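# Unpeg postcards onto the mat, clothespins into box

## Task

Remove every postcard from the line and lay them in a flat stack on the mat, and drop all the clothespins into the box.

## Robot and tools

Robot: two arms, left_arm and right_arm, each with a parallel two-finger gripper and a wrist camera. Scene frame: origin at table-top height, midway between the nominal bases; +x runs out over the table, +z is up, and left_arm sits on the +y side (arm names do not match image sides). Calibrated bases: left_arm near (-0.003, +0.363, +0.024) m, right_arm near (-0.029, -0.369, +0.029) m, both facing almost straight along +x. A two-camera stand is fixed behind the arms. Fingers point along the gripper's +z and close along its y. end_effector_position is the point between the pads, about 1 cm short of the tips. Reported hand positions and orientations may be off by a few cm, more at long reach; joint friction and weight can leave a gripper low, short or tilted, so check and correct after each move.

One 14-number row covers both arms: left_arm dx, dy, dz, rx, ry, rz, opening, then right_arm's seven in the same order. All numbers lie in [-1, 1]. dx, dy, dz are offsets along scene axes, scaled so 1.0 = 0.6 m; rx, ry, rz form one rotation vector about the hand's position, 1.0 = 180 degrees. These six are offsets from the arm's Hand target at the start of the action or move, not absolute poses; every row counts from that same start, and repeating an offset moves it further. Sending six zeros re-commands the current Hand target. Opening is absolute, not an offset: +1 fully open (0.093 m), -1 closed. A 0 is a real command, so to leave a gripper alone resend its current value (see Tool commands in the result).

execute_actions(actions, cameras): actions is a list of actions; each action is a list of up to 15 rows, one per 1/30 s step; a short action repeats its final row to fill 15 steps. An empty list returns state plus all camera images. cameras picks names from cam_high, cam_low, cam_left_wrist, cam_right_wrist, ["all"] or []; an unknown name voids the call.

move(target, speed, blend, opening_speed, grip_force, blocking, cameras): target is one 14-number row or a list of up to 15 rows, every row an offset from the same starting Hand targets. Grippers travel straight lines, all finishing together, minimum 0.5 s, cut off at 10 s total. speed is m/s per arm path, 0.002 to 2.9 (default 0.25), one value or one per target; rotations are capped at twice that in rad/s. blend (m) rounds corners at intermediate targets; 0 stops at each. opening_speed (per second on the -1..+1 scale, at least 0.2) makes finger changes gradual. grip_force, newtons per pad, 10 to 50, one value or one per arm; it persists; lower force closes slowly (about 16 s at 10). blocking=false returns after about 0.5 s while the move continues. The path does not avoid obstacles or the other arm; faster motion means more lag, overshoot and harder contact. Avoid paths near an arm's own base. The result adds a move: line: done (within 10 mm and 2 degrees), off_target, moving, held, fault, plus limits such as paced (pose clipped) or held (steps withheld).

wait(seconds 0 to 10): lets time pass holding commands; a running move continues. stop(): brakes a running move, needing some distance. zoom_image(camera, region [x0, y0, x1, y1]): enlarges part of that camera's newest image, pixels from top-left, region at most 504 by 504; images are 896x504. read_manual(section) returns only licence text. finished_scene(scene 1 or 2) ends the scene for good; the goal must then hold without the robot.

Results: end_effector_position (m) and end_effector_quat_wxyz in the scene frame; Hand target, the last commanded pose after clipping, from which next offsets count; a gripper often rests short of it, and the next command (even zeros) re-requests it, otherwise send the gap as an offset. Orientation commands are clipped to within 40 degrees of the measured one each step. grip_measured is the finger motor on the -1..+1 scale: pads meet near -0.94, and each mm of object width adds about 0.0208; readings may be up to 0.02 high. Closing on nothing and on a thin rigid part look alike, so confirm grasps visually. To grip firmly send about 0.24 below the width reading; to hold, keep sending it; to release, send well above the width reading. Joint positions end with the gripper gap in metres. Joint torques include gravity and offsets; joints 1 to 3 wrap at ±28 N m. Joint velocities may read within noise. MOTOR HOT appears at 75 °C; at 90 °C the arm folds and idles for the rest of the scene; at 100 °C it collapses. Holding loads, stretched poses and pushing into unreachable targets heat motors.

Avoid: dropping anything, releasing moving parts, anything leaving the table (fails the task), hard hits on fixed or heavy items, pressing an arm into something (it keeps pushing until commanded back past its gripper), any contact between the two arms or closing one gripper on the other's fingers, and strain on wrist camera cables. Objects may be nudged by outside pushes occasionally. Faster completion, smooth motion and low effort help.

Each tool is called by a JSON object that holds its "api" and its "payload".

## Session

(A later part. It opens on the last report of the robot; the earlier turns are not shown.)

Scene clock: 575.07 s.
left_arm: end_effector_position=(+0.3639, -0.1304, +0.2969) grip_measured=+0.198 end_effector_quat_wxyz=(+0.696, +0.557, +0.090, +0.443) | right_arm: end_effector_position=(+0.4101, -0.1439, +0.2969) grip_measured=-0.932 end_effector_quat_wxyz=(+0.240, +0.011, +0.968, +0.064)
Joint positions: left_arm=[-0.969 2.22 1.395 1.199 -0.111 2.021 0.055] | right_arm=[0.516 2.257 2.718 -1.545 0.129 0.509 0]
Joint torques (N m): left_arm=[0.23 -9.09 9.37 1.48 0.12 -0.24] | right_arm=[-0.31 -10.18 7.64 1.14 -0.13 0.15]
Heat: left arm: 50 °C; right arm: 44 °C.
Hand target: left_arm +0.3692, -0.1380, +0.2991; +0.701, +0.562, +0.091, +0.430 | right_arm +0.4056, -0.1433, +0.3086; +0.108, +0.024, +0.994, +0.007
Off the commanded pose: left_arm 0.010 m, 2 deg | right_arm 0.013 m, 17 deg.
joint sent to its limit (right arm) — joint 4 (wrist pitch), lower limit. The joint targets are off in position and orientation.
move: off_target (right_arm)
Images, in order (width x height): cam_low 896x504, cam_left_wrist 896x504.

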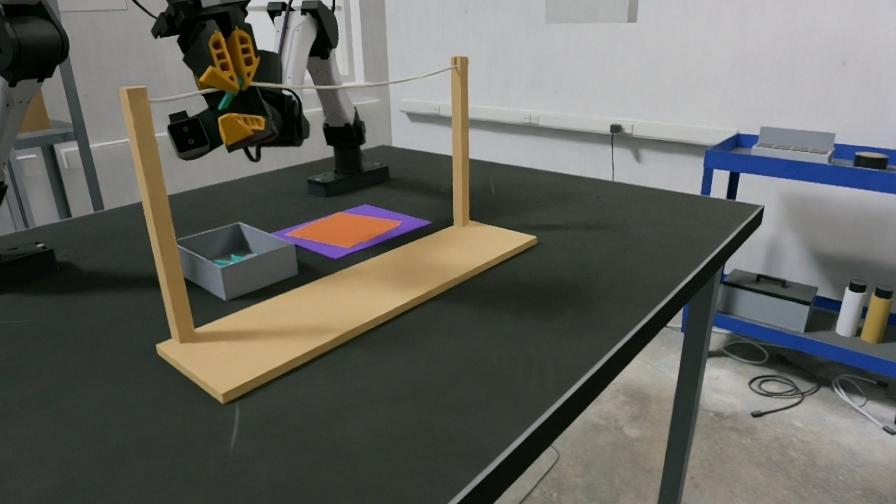

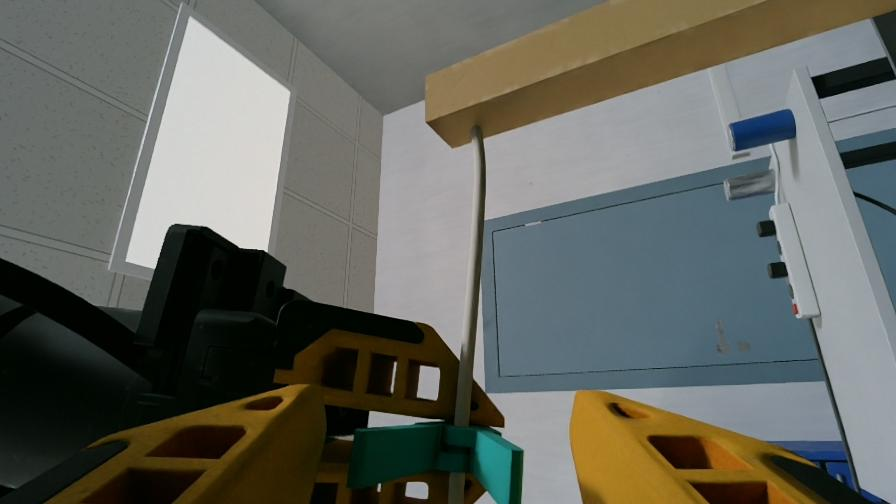

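{"api": "move", "payload": {"target": [0,0,0,0,0,0,-1,0,0,0,0,0,0,-1], "opening_speed": 1.0, "cameras": ["cam_low","cam_left_wrist"]}}

{"api": "zoom_image", "payload": {"camera": "cam_low", "region": [130, 20, 430, 180]}}

Scene clock: 578.40 s.
left_arm: end_effector_position=(+0.3632, -0.1328, +0.2948) grip_measured=-0.729 end_effector_quat_wxyz=(+0.699, +0.561, +0.096, +0.432) | right_arm: end_effector_position=(+0.4113, -0.1464, +0.2963) grip_measured=-0.932 end_effector_quat_wxyz=(+0.242, +0.009, +0.969, +0.057)
Joint positions: left_arm=[-0.972 2.22 1.398 1.183 -0.111 1.997 0.01] | right_arm=[0.514 2.258 2.718 -1.547 0.141 0.5 0]
Joint torques (N m): left_arm=[0.16 -9.01 9.25 1.6 0.12 -0.06] | right_arm=[-0.13 -10.25 7.64 1.18 -0.11 0.15]
Heat: left arm: 49 °C; right arm: 43 °C.
Hand target: left_arm +0.3692, -0.1380, +0.2991; +0.701, +0.562, +0.091, +0.430 | right_arm +0.4056, -0.1433, +0.3086; +0.108, +0.024, +0.994, +0.007
Off the commanded pose: left_arm 0.009 m, 1 deg | right_arm 0.014 m, 17 deg.
joint sent to its limit (right arm) — joint 4 (wrist pitch), lower limit. The joint targets are off in position and orientation.
move: off_target (right_arm)
Images, in order (width x height): cam_low 896x504, cam_left_wrist 896x504.

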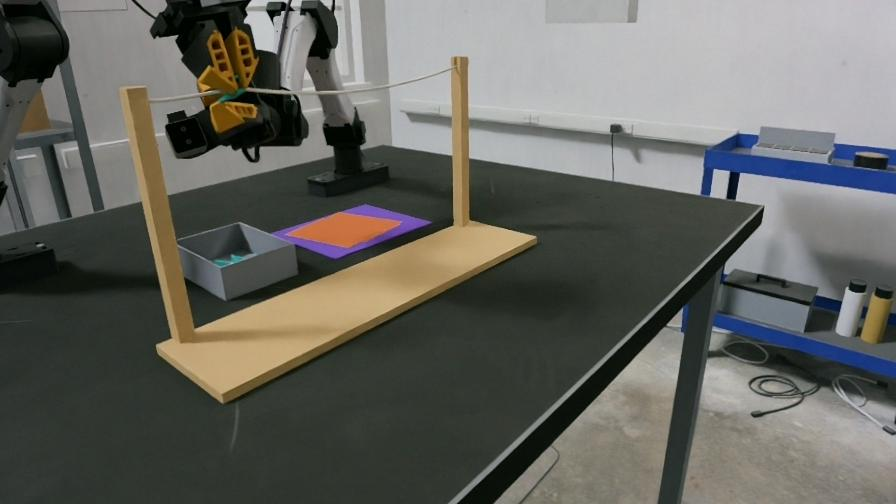

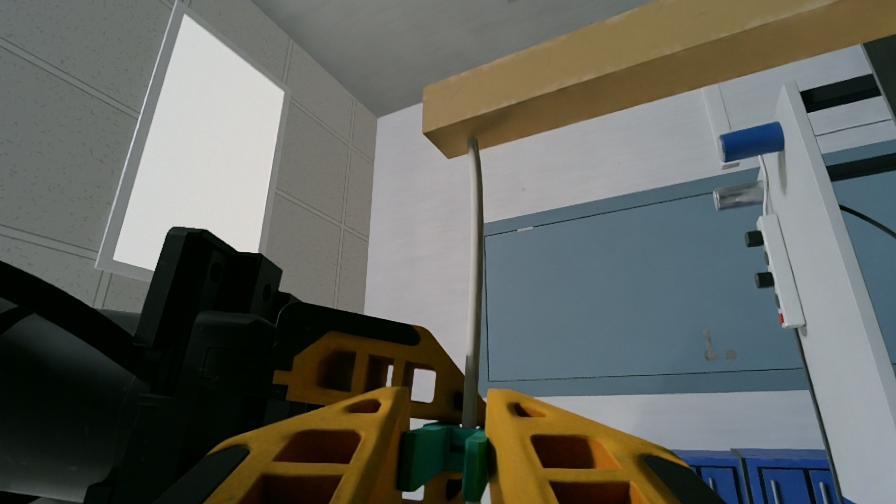

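Scaled by 1.680 from the camera's 896x504 image, which has a finer 1280x720 frame.

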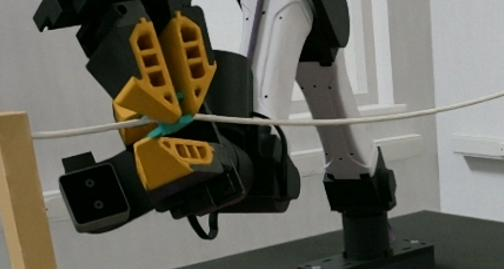

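{"api": "move", "payload": {"target": [0,0,0,0,0,0,-1,0,0,0,0,0,0,-0.35], "opening_speed": 0.6}}

{"api": "move", "payload": {"target": [-0.083,0,-0.045,0,0,0,-1,0,0,0,0,0,0,-0.35], "speed": 0.08, "cameras": ["cam_low","cam_right_wrist","cam_left_wrist"]}}

Scene clock: 580.10 s.
left_arm: end_effector_position=(+0.3669, -0.1315, +0.2907) grip_measured=-0.764 end_effector_quat_wxyz=(+0.693, +0.566, +0.095, +0.437) | right_arm: end_effector_position=(+0.4103, -0.1447, +0.2968) grip_measured=-0.352 end_effector_quat_wxyz=(+0.240, +0.012, +0.969, +0.063)
Joint positions: left_arm=[-0.965 2.225 1.398 1.177 -0.111 2.008 0.009] | right_arm=[0.514 2.258 2.721 -1.548 0.129 0.509 0.028]
Joint torques (N m): left_arm=[0.17 -9.4 9.32 1.67 0.12 -0.06] | right_arm=[-0.1 -10.25 7.41 1.17 -0.13 0.14]
Heat: left arm: 49 °C; right arm: 43 °C.
Hand target: left_arm +0.3692, -0.1380, +0.2991; +0.701, +0.562, +0.091, +0.430 | right_arm +0.4056, -0.1433, +0.3086; +0.108, +0.024, +0.994, +0.007
Off the commanded pose: left_arm 0.011 m, 1 deg | right_arm 0.013 m, 17 deg.
joint sent to its limit (right arm) — joint 4 (wrist pitch), lower limit. The joint targets are off in position and orientation.
move: off_target (left_arm, right_arm)

Scene clock: 582.07 s.
left_arm: end_effector_position=(+0.3218, -0.1455, +0.2550) grip_measured=-0.765 end_effector_quat_wxyz=(+0.683, +0.590, +0.091, +0.421) | right_arm: end_effector_position=(+0.4101, -0.1444, +0.2967) grip_measured=-0.352 end_effector_quat_wxyz=(+0.239, +0.012, +0.969, +0.064)
Joint positions: left_arm=[-1.059 2.225 1.285 1.237 -0.18 2.024 0.008] | right_arm=[0.514 2.258 2.721 -1.548 0.127 0.509 0.028]
Joint torques (N m): left_arm=[-0.46 -10.71 4.67 2.59 -0.06 0.13] | right_arm=[-0.1 -10.28 7.36 1.17 -0.12 0.13]
Heat: left arm: 49 °C; right arm: 42 °C.
Hand target: left_arm +0.3194, -0.1380, +0.2721; +0.701, +0.562, +0.091, +0.430 | right_arm +0.4056, -0.1433, +0.3086; +0.108, +0.024, +0.994, +0.007
Off the commanded pose: left_arm 0.019 m, 4 deg | right_arm 0.013 m, 17 deg.
joint sent to its limit (right arm) — joint 4 (wrist pitch), lower limit. The joint targets are off in position and orientation.
move: off_target (left_arm, right_arm)
Images, in order (width x height): cam_low 896x504, cam_left_wrist 896x504, cam_right_wrist 896x504.

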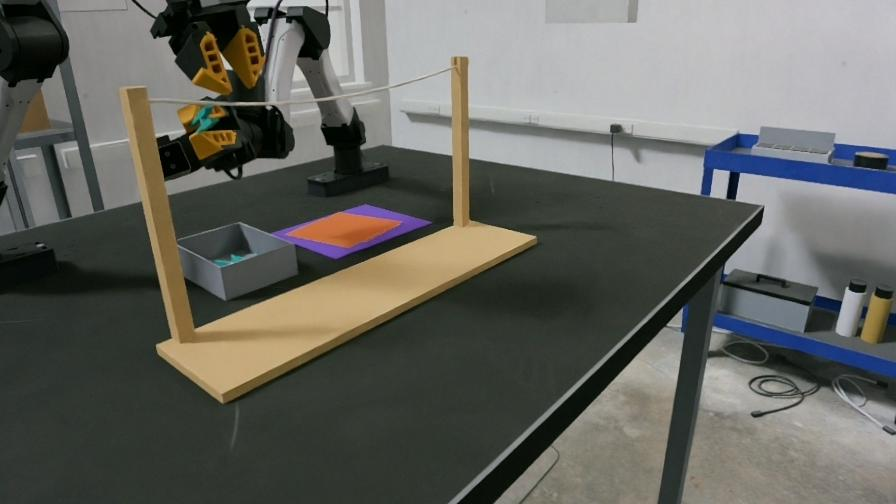

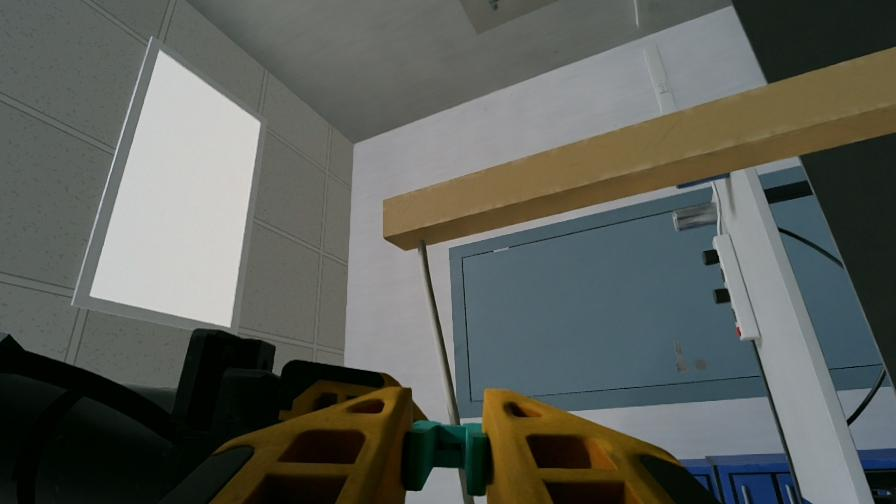

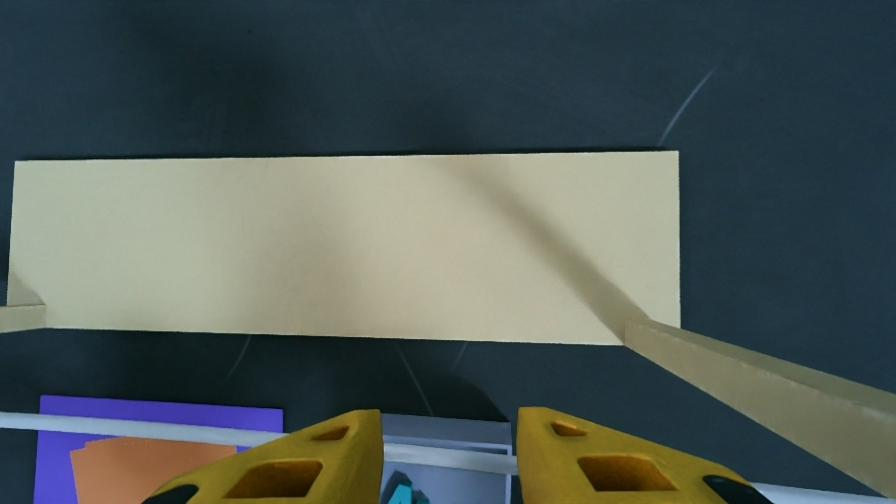

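{"api": "move", "payload": {"target": [[-0.1,0.06,-0.04,0.06,0.05,0,-1,0,0,0.12,0,0,0,-0.35],[-0.157,0.213,-0.135,0.247,0.223,0,-1,-0.15,-0.1,0.18,0,0,0,-0.35]], "blend": [0.02,0], "speed": 0.2, "cameras": ["cam_low","cam_left_wrist","cam_high"]}}

Scene clock: 586.20 s.
left_arm: end_effector_position=(+0.2230, -0.0065, +0.1658) grip_measured=-0.766 end_effector_quat_wxyz=(+0.347, +0.899, +0.146, +0.224) | right_arm: end_effector_position=(+0.3252, -0.1948, +0.4095) grip_measured=-0.352 end_effector_quat_wxyz=(+0.321, +0.018, +0.940, +0.110)
Joint positions: left_arm=[-1.105 1.549 1.004 -0.191 -0.197 1.808 0.008] | right_arm=[0.51 1.819 2.481 -1.548 0.127 0.504 0.028]
Joint torques (N m): left_arm=[0.18 -7.94 10.13 1.33 0.09 -0.11] | right_arm=[-0.29 -8.49 3.37 1.5 -0.11 -0.12]
Heat: left arm: 49 °C; right arm: 43 °C.
Hand target: left_arm +0.2252, -0.0102, +0.1911; +0.369, +0.890, +0.154, +0.219 | right_arm +0.3156, -0.2033, +0.4166; +0.108, +0.024, +0.994, +0.007
Off the commanded pose: left_arm 0.026 m, 3 deg | right_arm 0.015 m, 28 deg.
elbow stopped short (right arm): the move would have taken joint 3 (elbow) straighter than the controller allows.
joint sent to its limit (right arm) — joint 4 (wrist pitch), lower limit. The joint targets are off in position and orientation.
move: off_target (left_arm, right_arm)
Images, in order (width x height): cam_high 896x504, cam_low 896x504, cam_left_wrist 896x504.

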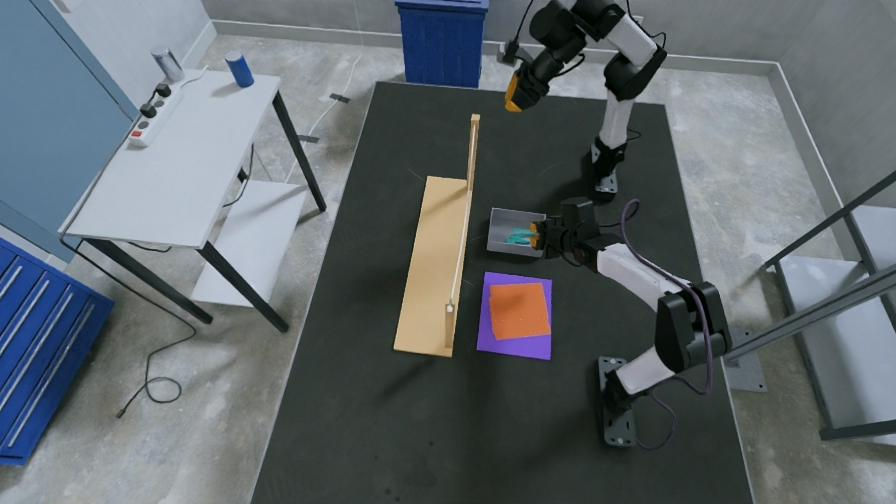

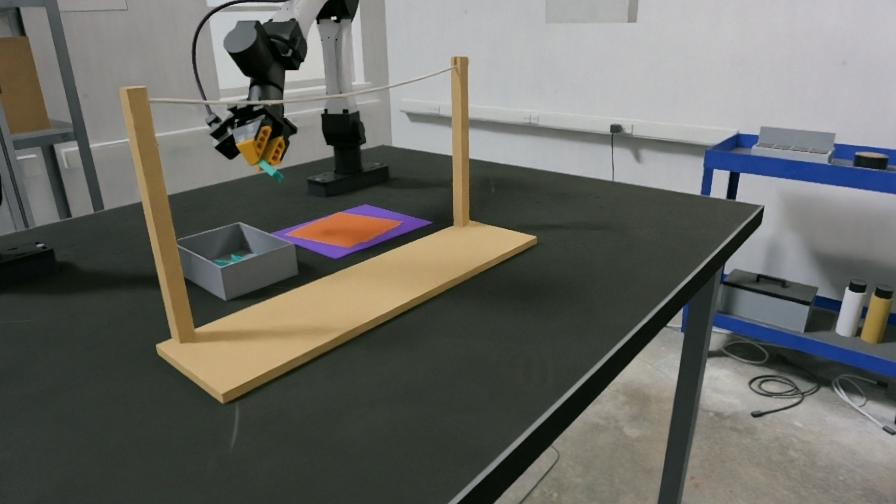

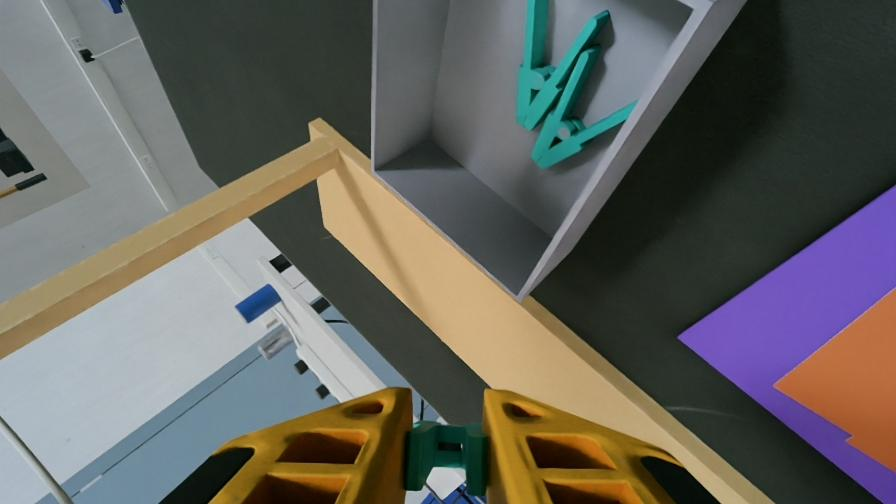

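{"api": "move", "payload": {"target": [0,-0.01,-0.13,0,0,0,-1,-0.1,-0.05,0,0,0,0,-0.35], "speed": 0.12, "cameras": ["cam_low","cam_left_wrist"]}}

{"api": "zoom_image", "payload": {"camera": "cam_low", "region": [130, 80, 350, 320]}}

Scene clock: 589.30 s.
left_arm: end_effector_position=(+0.2241, -0.0087, +0.1092) grip_measured=-0.766 end_effector_quat_wxyz=(+0.343, +0.900, +0.148, +0.222) | right_arm: end_effector_position=(+0.2655, -0.2283, +0.4129) grip_measured=-0.352 end_effector_quat_wxyz=(+0.315, +0.017, +0.943, +0.107)
Joint positions: left_arm=[-1.105 1.656 0.877 0.033 -0.197 1.802 0.008] | right_arm=[0.51 1.557 2.203 -1.548 0.127 0.504 0.028]
Joint torques (N m): left_arm=[-0.54 -5.41 4.92 2.24 0.01 -0.12] | right_arm=[0.23 -5.87 3.38 1.47 -0.11 -0.07]
Heat: left arm: 49 °C; right arm: 42 °C.
Hand target: left_arm +0.2252, -0.0162, +0.1131; +0.369, +0.890, +0.154, +0.219 | right_arm +0.2556, -0.2333, +0.4166; +0.108, +0.024, +0.994, +0.007
Off the commanded pose: left_arm 0.009 m, 3 deg | right_arm 0.012 m, 27 deg.
joint sent to its limit (right arm) — joint 4 (wrist pitch), lower limit. The joint targets are off in position and orientation.
move: off_target (left_arm, right_arm)
Images, in order (width x height): cam_low 896x504, cam_left_wrist 896x504.

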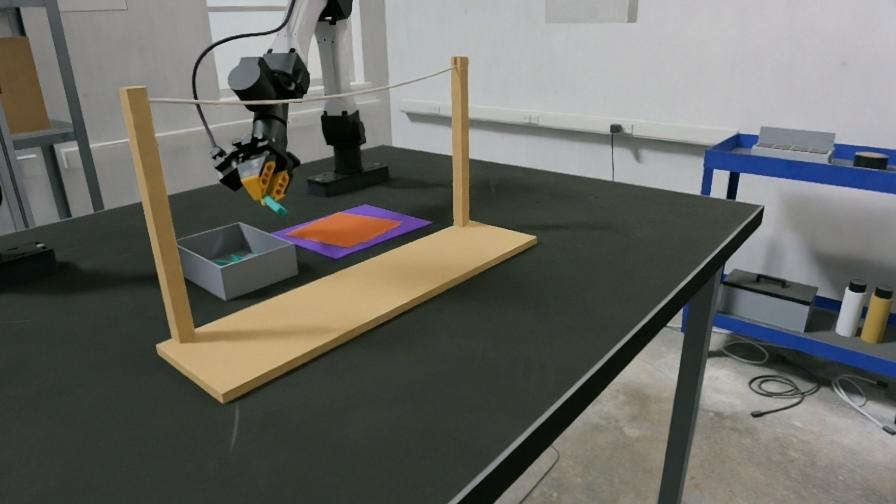

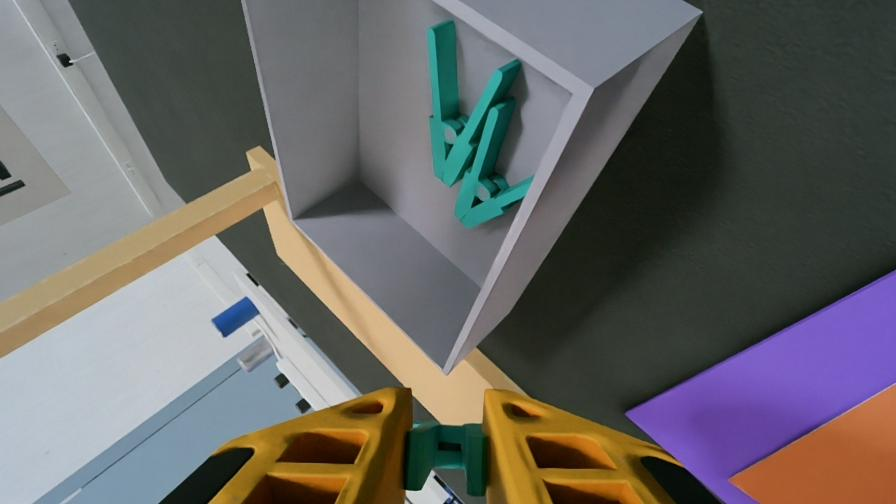

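Scaled by 2.100 from the camera's 896x504 image, which has a finer 1280x720 frame.

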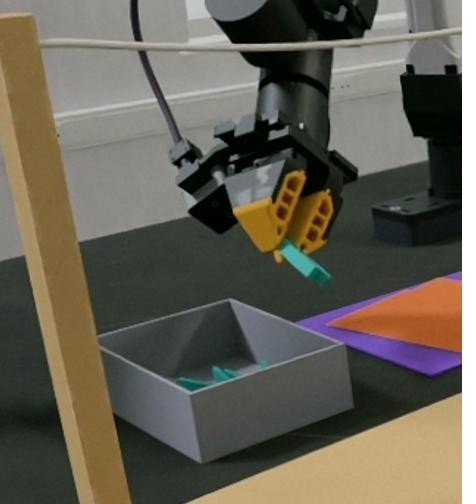

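{"api": "move", "payload": {"target": [-0.03,-0.115,0.01,0,0,0,-1,-0.1,-0.05,0,0,0,0,-0.35], "speed": 0.12, "cameras": ["cam_low","cam_left_wrist"]}}

{"api": "zoom_image", "payload": {"camera": "cam_low", "region": [130, 80, 350, 320]}}

Scene clock: 592.43 s.
left_arm: end_effector_position=(+0.2031, -0.0777, +0.1099) grip_measured=-0.766 end_effector_quat_wxyz=(+0.364, +0.894, +0.144, +0.217) | right_arm: end_effector_position=(+0.2041, -0.2622, +0.4177) grip_measured=-0.352 end_effector_quat_wxyz=(+0.334, +0.018, +0.935, +0.120)
Joint positions: left_arm=[-1.232 1.837 1.076 0.033 -0.269 1.718 0.008] | right_arm=[0.51 1.29 1.985 -1.548 0.124 0.504 0.028]
Joint torques (N m): left_arm=[-0.88 -6.67 9.37 1.46 -0.18 -0.12] | right_arm=[0.79 -2.69 3.26 1.54 -0.14 -0.06]
Heat: left arm: 49 °C; right arm: 42 °C.
Hand target: left_arm +0.2072, -0.0852, +0.1191; +0.369, +0.890, +0.154, +0.219 | right_arm +0.1956, -0.2633, +0.4166; +0.108, +0.024, +0.994, +0.007
Off the commanded pose: left_arm 0.013 m, 1 deg | right_arm 0.009 m, 30 deg.
joint sent to its limit (right arm) — joint 4 (wrist pitch), lower limit. The joint targets are off in position and orientation.
move: off_target (left_arm, right_arm)
Images, in order (width x height): cam_low 896x504, cam_left_wrist 896x504.

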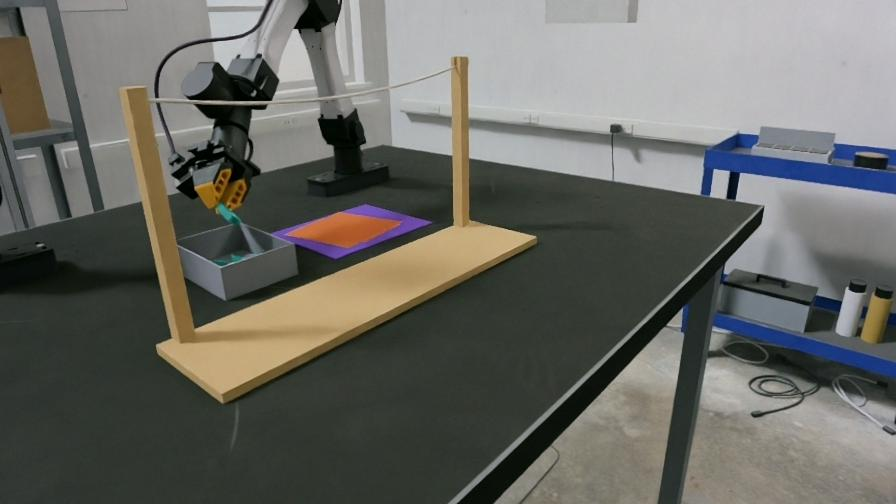

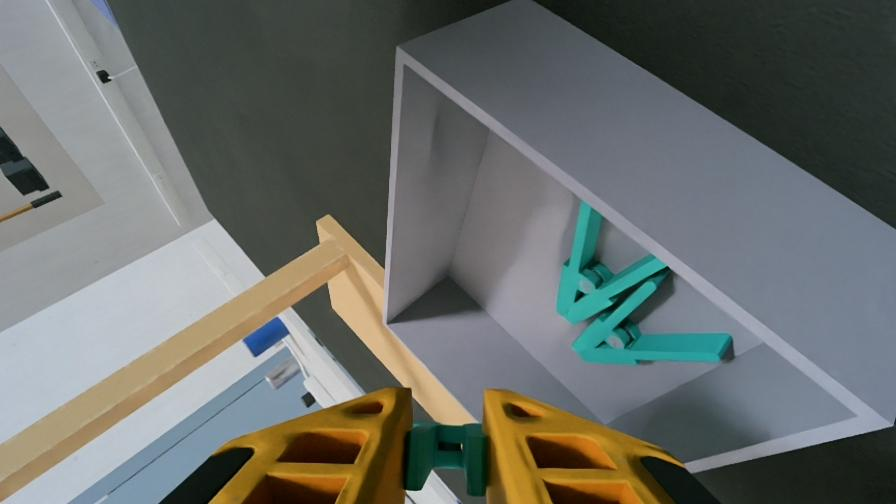

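Scaled by 2.100 from the camera's 896x504 image, which has a finer 1280x720 frame.

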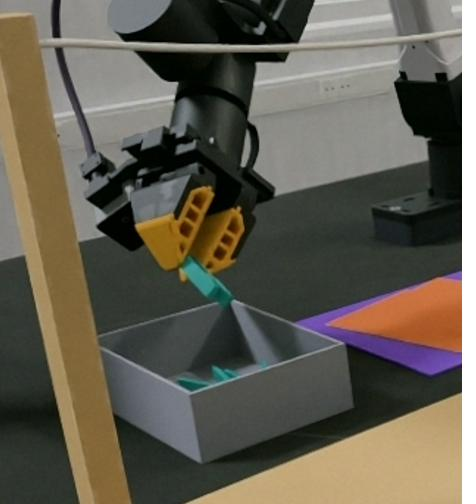

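{"api": "move", "payload": {"target": [-0.02,0.0,-0.06,0,0,0,-1,-0.05,0,-0.05,0,0,0,-0.35], "speed": 0.1, "cameras": ["cam_low","cam_left_wrist"]}}

{"api": "zoom_image", "payload": {"camera": "cam_low", "region": [130, 80, 350, 320]}}

Scene clock: 595.93 s.
left_arm: end_effector_position=(+0.1972, -0.0774, +0.0803) grip_measured=-0.766 end_effector_quat_wxyz=(+0.346, +0.901, +0.147, +0.216) | right_arm: end_effector_position=(+0.1749, -0.2632, +0.3877) grip_measured=-0.352 end_effector_quat_wxyz=(+0.302, +0.011, +0.946, +0.120)
Joint positions: left_arm=[-1.251 1.9 1.053 0.077 -0.291 1.696 0.008] | right_arm=[0.568 1.18 1.809 -1.548 0.124 0.55 0.028]
Joint torques (N m): left_arm=[-0.94 -6.93 4.7 2.22 -0.21 -0.12] | right_arm=[0.65 -1.99 3.45 1.45 -0.11 0.14]
Heat: left arm: 49 °C; right arm: 41 °C.
Hand target: left_arm +0.1952, -0.0852, +0.0831; +0.369, +0.890, +0.154, +0.219 | right_arm +0.1656, -0.2633, +0.3866; +0.108, +0.024, +0.994, +0.007
Off the commanded pose: left_arm 0.009 m, 3 deg | right_arm 0.009 m, 26 deg.
joint sent to its limit (right arm) — joint 4 (wrist pitch), lower limit. The joint targets are off in position and orientation.
move: off_target (left_arm, right_arm)
Images, in order (width x height): cam_low 896x504, cam_left_wrist 896x504.

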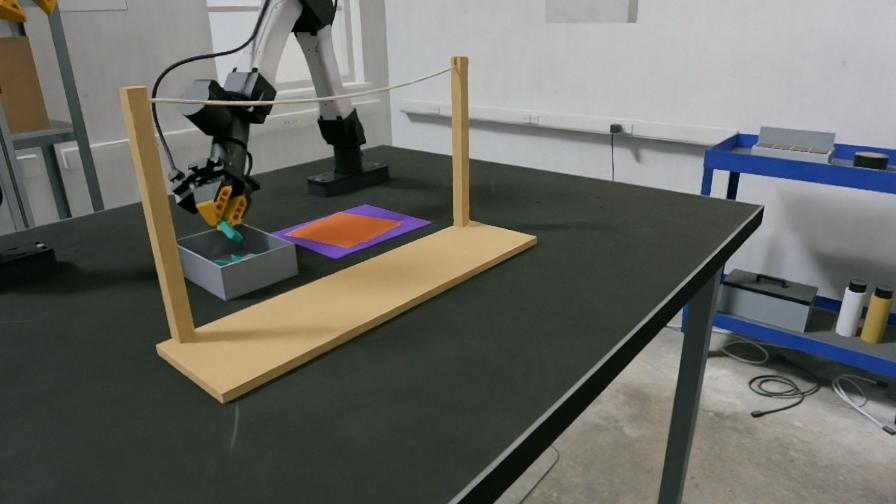

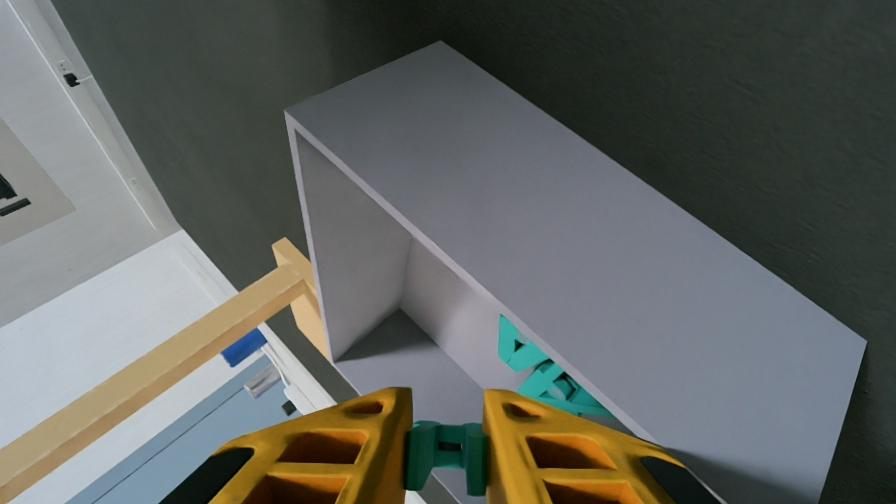

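Scaled by 2.100 from the camera's 896x504 image, which has a finer 1280x720 frame.

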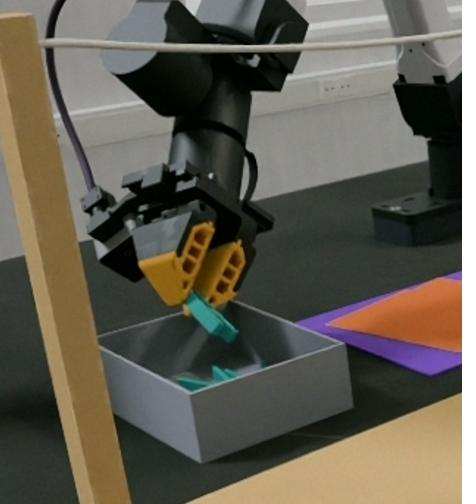

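{"api": "move", "payload": {"target": [0.025,0.0,-0.01,0,0,0,-1,0,0,0,0,0,0,-0.35], "speed": 0.1}}

{"api": "move", "payload": {"target": [0,0,0,0,0,0,0.2,0,0,0,0,0,0,-0.35], "opening_speed": 1.5, "cameras": ["cam_low","cam_left_wrist"]}}

{"api": "zoom_image", "payload": {"camera": "cam_low", "region": [130, 80, 350, 320]}}

Scene clock: 597.13 s.
left_arm: end_effector_position=(+0.2038, -0.0828, +0.0808) grip_measured=-0.766 end_effector_quat_wxyz=(+0.362, +0.893, +0.153, +0.219) | right_arm: end_effector_position=(+0.1749, -0.2632, +0.3877) grip_measured=-0.352 end_effector_quat_wxyz=(+0.302, +0.011, +0.946, +0.120)
Joint positions: left_arm=[-1.24 1.918 1.053 0.131 -0.286 1.696 0.008] | right_arm=[0.568 1.18 1.809 -1.548 0.124 0.55 0.028]
Joint torques (N m): left_arm=[0.36 -6.26 5.37 2.04 0.07 0.19] | right_arm=[0.68 -2.06 3.47 1.45 -0.12 0.14]
Heat: left arm: 49 °C; right arm: 41 °C.
Hand target: left_arm +0.2102, -0.0852, +0.0771; +0.369, +0.890, +0.154, +0.219 | right_arm +0.1656, -0.2633, +0.3866; +0.108, +0.024, +0.994, +0.007
Off the commanded pose: left_arm 0.008 m, 1 deg | right_arm 0.009 m, 26 deg.
joint sent to its limit (right arm) — joint 4 (wrist pitch), lower limit. The joint targets are off in position and orientation.
move: off_target (right_arm)

Scene clock: 598.47 s.
left_arm: end_effector_position=(+0.2084, -0.0950, +0.0967) grip_measured=+0.197 end_effector_quat_wxyz=(+0.400, +0.874, +0.157, +0.226) | right_arm: end_effector_position=(+0.1749, -0.2632, +0.3877) grip_measured=-0.352 end_effector_quat_wxyz=(+0.302, +0.011, +0.946, +0.120)
Joint positions: left_arm=[-1.24 1.918 1.053 0.219 -0.288 1.696 0.055] | right_arm=[0.568 1.18 1.809 -1.548 0.124 0.55 0.028]
Joint torques (N m): left_arm=[0.34 -6.57 5.27 1.31 0.08 0.17] | right_arm=[0.64 -2 3.43 1.44 -0.1 0.13]
Heat: left arm: 49 °C; right arm: 41 °C.
Hand target: left_arm +0.2102, -0.0852, +0.0771; +0.369, +0.890, +0.154, +0.219 | right_arm +0.1656, -0.2633, +0.3866; +0.108, +0.024, +0.994, +0.007
Off the commanded pose: left_arm 0.022 m, 4 deg | right_arm 0.009 m, 26 deg.
joint sent to its limit (right arm) — joint 4 (wrist pitch), lower limit. The joint targets are off in position and orientation.
move: off_target (left_arm, right_arm)
Images, in order (width x height): cam_low 896x504, cam_left_wrist 896x504.

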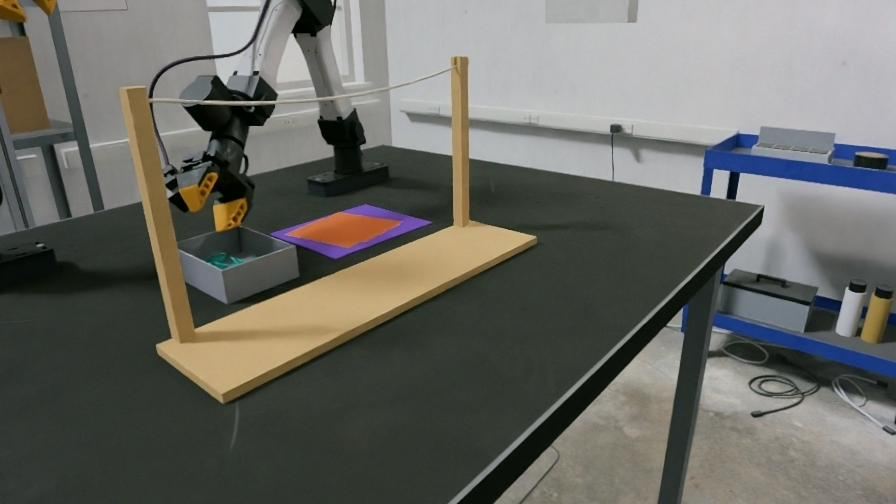

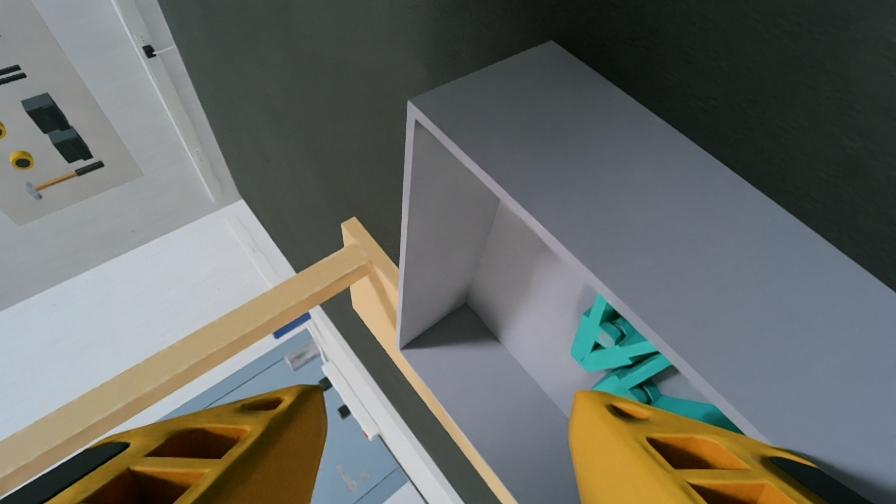

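Scaled by 2.100 from the camera's 896x504 image, which has a finer 1280x720 frame.

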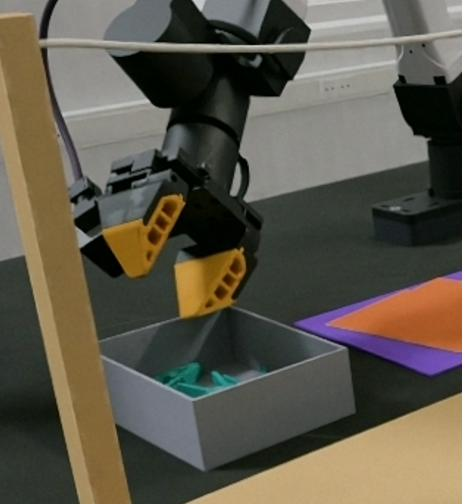

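{"api": "move", "payload": {"target": [[0,0,0.2,0,0,0,0.2,0,0,0,0,0,0,-0.35],[-0.15,0.35,0.3,0,0,0,0.2,0,0,0,0,0,0,-0.35]], "blend": [0.03,0], "speed": 0.2, "cameras": ["all"]}}

{"api": "zoom_image", "payload": {"camera": "cam_low", "region": [170, 170, 470, 320]}}

{"api": "zoom_image", "payload": {"camera": "cam_high", "region": [460, 190, 580, 380]}}

Scene clock: 601.47 s.
left_arm: end_effector_position=(+0.1238, +0.1167, +0.2678) grip_measured=+0.198 end_effector_quat_wxyz=(+0.388, +0.882, +0.152, +0.220) | right_arm: end_effector_position=(+0.1749, -0.2632, +0.3877) grip_measured=-0.352 end_effector_quat_wxyz=(+0.302, +0.011, +0.946, +0.120)
Joint positions: left_arm=[-1.295 0.875 0.94 -0.752 -0.32 1.664 0.055] | right_arm=[0.568 1.18 1.809 -1.548 0.124 0.55 0.028]
Joint torques (N m): left_arm=[-0.92 -1.31 5.12 1.36 -0.28 -0.11] | right_arm=[0.68 -1.99 3.47 1.45 -0.11 0.14]
Heat: left arm: 48 °C; right arm: 41 °C.
Hand target: left_arm +0.1202, +0.1248, +0.2571; +0.369, +0.890, +0.154, +0.219 | right_arm +0.1656, -0.2633, +0.3866; +0.108, +0.024, +0.994, +0.007
Off the commanded pose: left_arm 0.014 m, 2 deg | right_arm 0.009 m, 26 deg.
joint sent to its limit (right arm) — joint 4 (wrist pitch), lower limit. The joint targets are off in position and orientation.
move: off_target (left_arm, right_arm)

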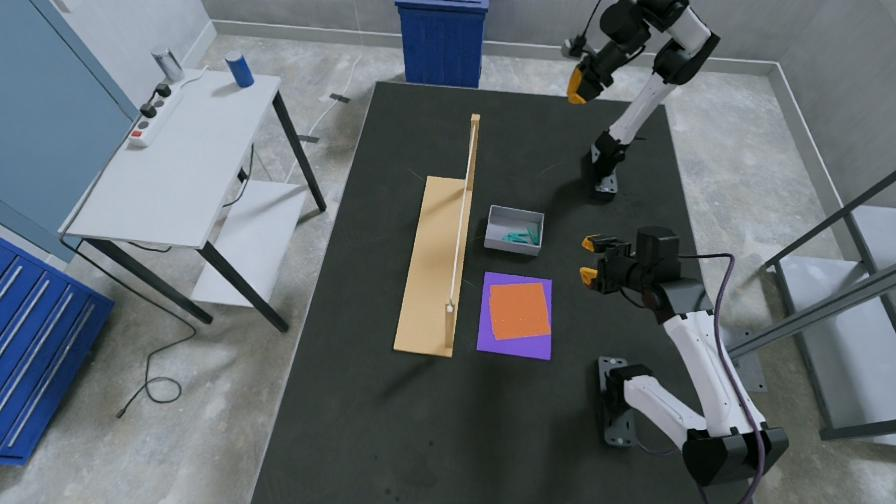

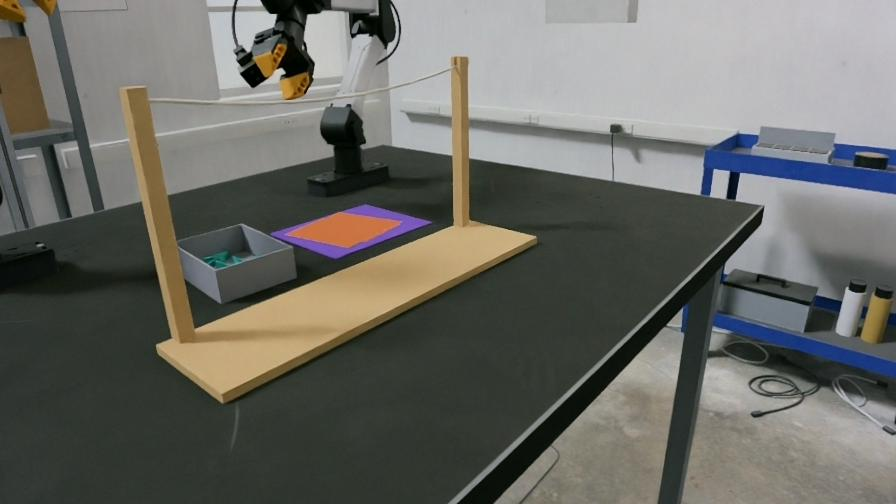

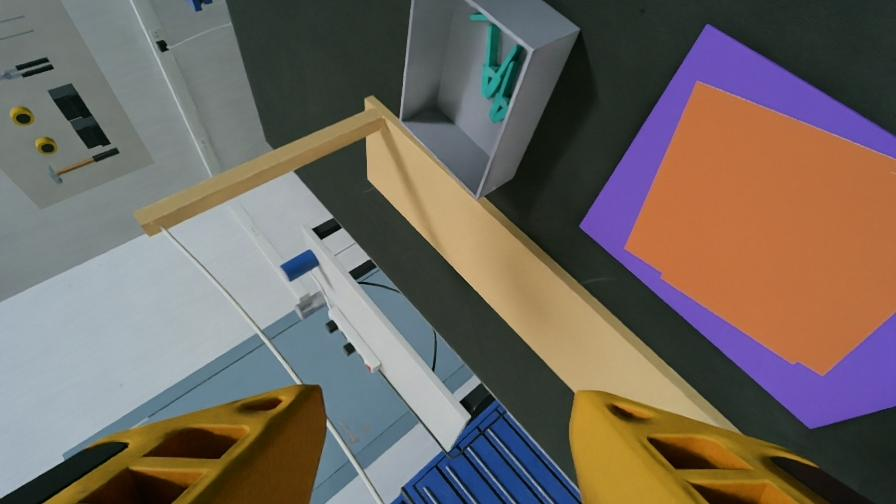

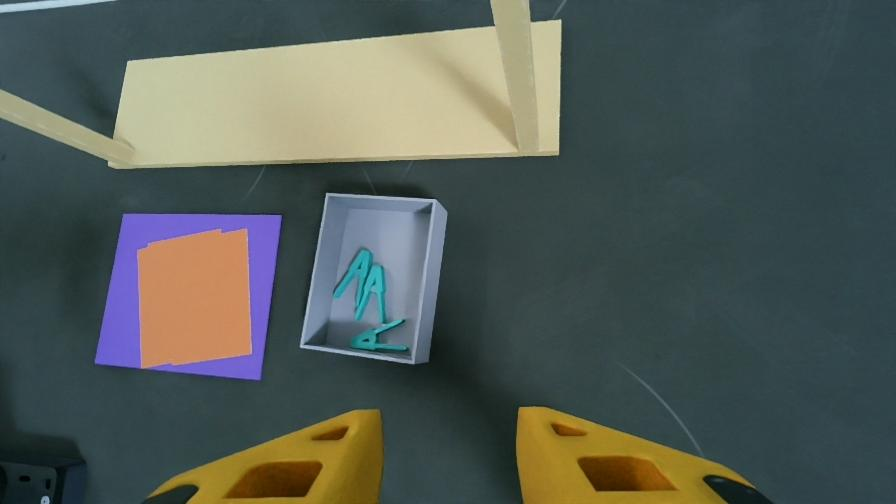

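Scaled by 1.680 from the camera's 896x504 image, which has a finer 1280x720 frame.

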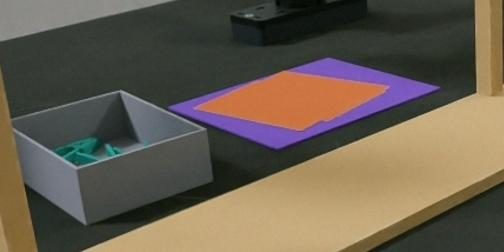

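Scaled by 2.653 from the camera's 896x504 image, which has a finer 1280x720 frame.

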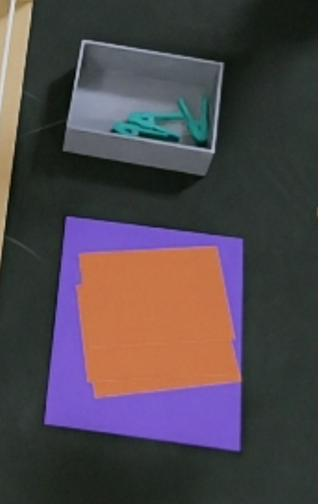

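{"api": "zoom_image", "payload": {"camera": "cam_right_wrist", "region": [80, 320, 200, 400]}}

{"api": "zoom_image", "payload": {"camera": "cam_high", "region": [530, 320, 570, 370]}}

Scaled by 4.200 from the camera's 896x504 image, which has a finer 1280x720 frame.

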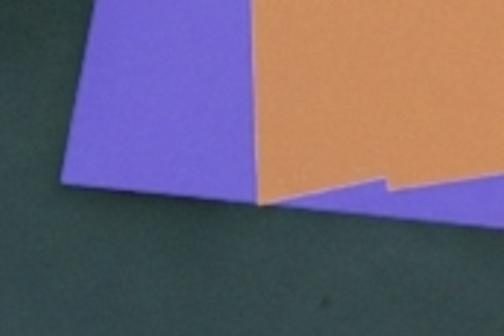

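Scaled by 10.080 from the camera's 896x504 image, which has a finer 1280x720 frame.

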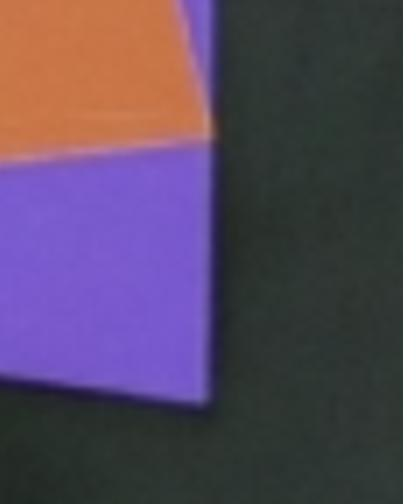

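{"api": "move", "payload": {"target": [[0.133,0.092,-0.1,0.148,0.126,0,-1,0,0,0,0,0,0,-0.35],[0.133,0.092,-0.335,0.148,0.126,0,-1,0,0,0,0,0,0,-0.35]], "blend": [0.03,0], "speed": 0.15, "cameras": ["all"]}}

Scene clock: 607.07 s.
left_arm: end_effector_position=(+0.1988, +0.1863, +0.0581) grip_measured=-0.978 end_effector_quat_wxyz=(+0.103, +0.975, +0.182, +0.072) | right_arm: end_effector_position=(+0.1749, -0.2632, +0.3877) grip_measured=-0.352 end_effector_quat_wxyz=(+0.302, +0.011, +0.946, +0.120)
Joint positions: left_arm=[-0.717 1.415 0.742 -0.647 0.016 2.06 0] | right_arm=[0.568 1.18 1.809 -1.548 0.124 0.55 0.028]
Joint torques (N m): left_arm=[0.09 -2.97 4.44 1.02 0.24 0.29] | right_arm=[0.65 -2.02 3.38 1.44 -0.11 0.14]
Heat: left arm: 47 °C; right arm: 41 °C.
Hand target: left_arm +0.2000, +0.1800, +0.0561; +0.118, +0.976, +0.169, +0.070 | right_arm +0.1656, -0.2633, +0.3866; +0.108, +0.024, +0.994, +0.007
Off the commanded pose: left_arm 0.007 m, 2 deg | right_arm 0.009 m, 26 deg.
joint sent to its limit (right arm) — joint 4 (wrist pitch), lower limit. The joint targets are off in position and orientation.
move: off_target (right_arm)

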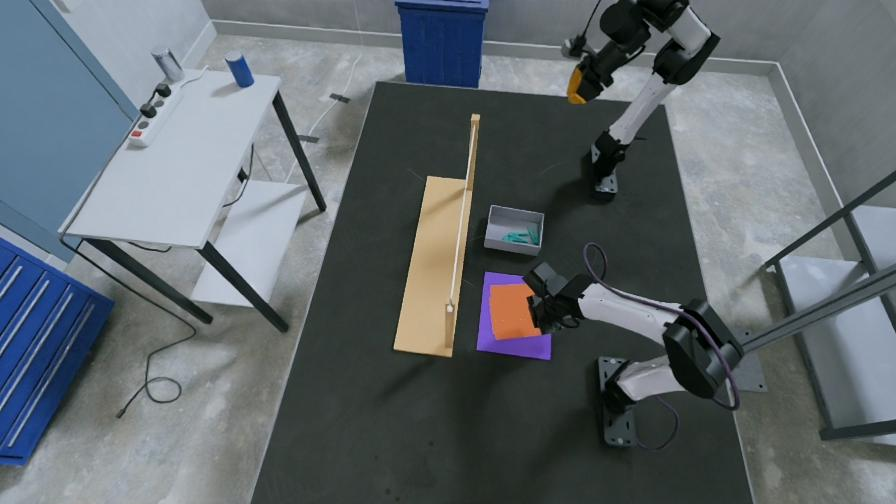

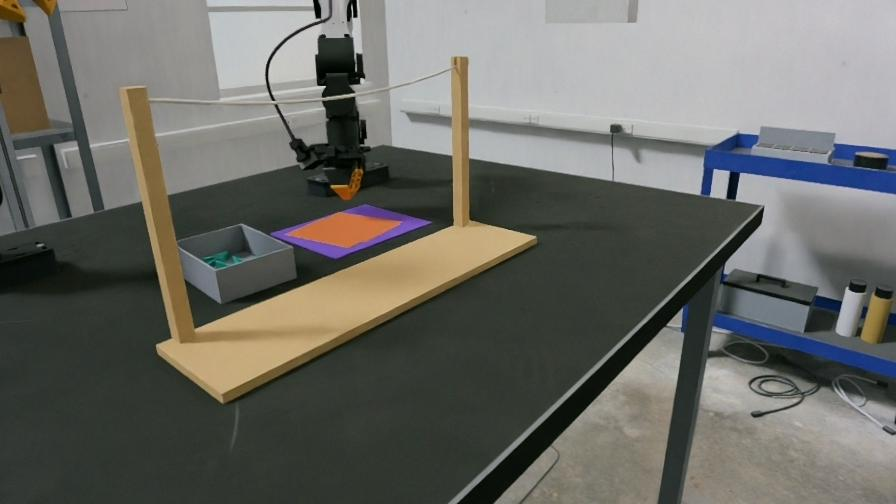

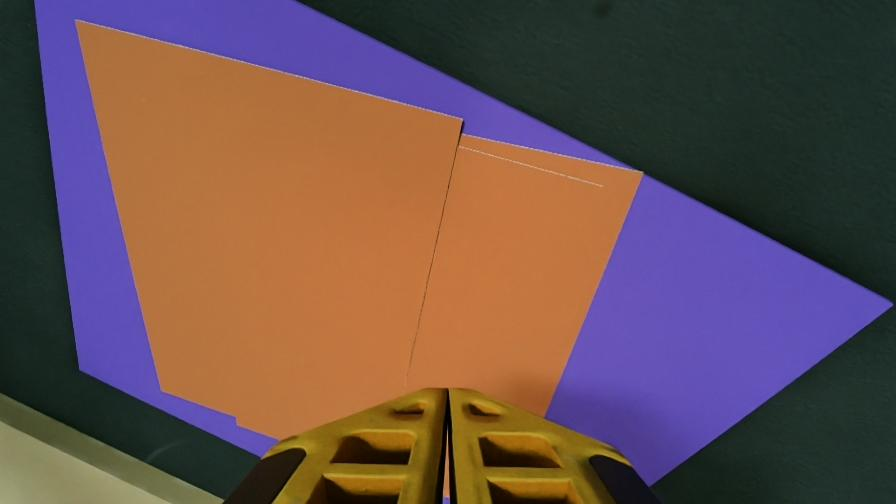

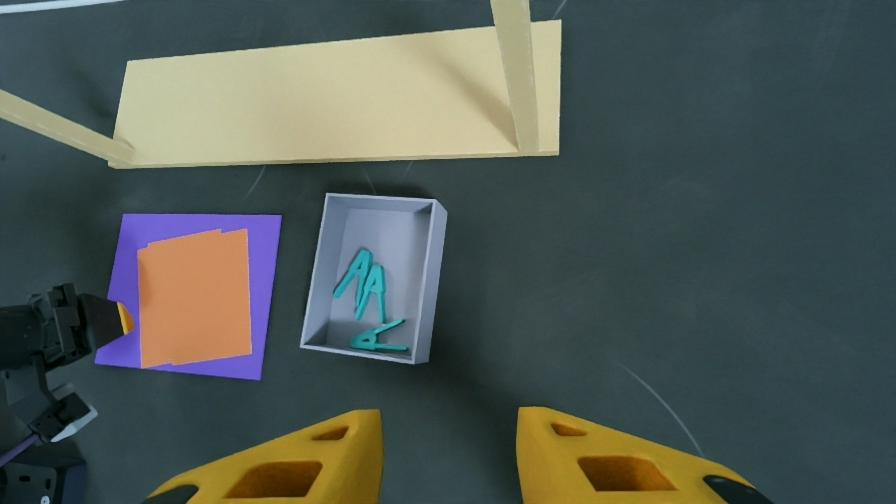

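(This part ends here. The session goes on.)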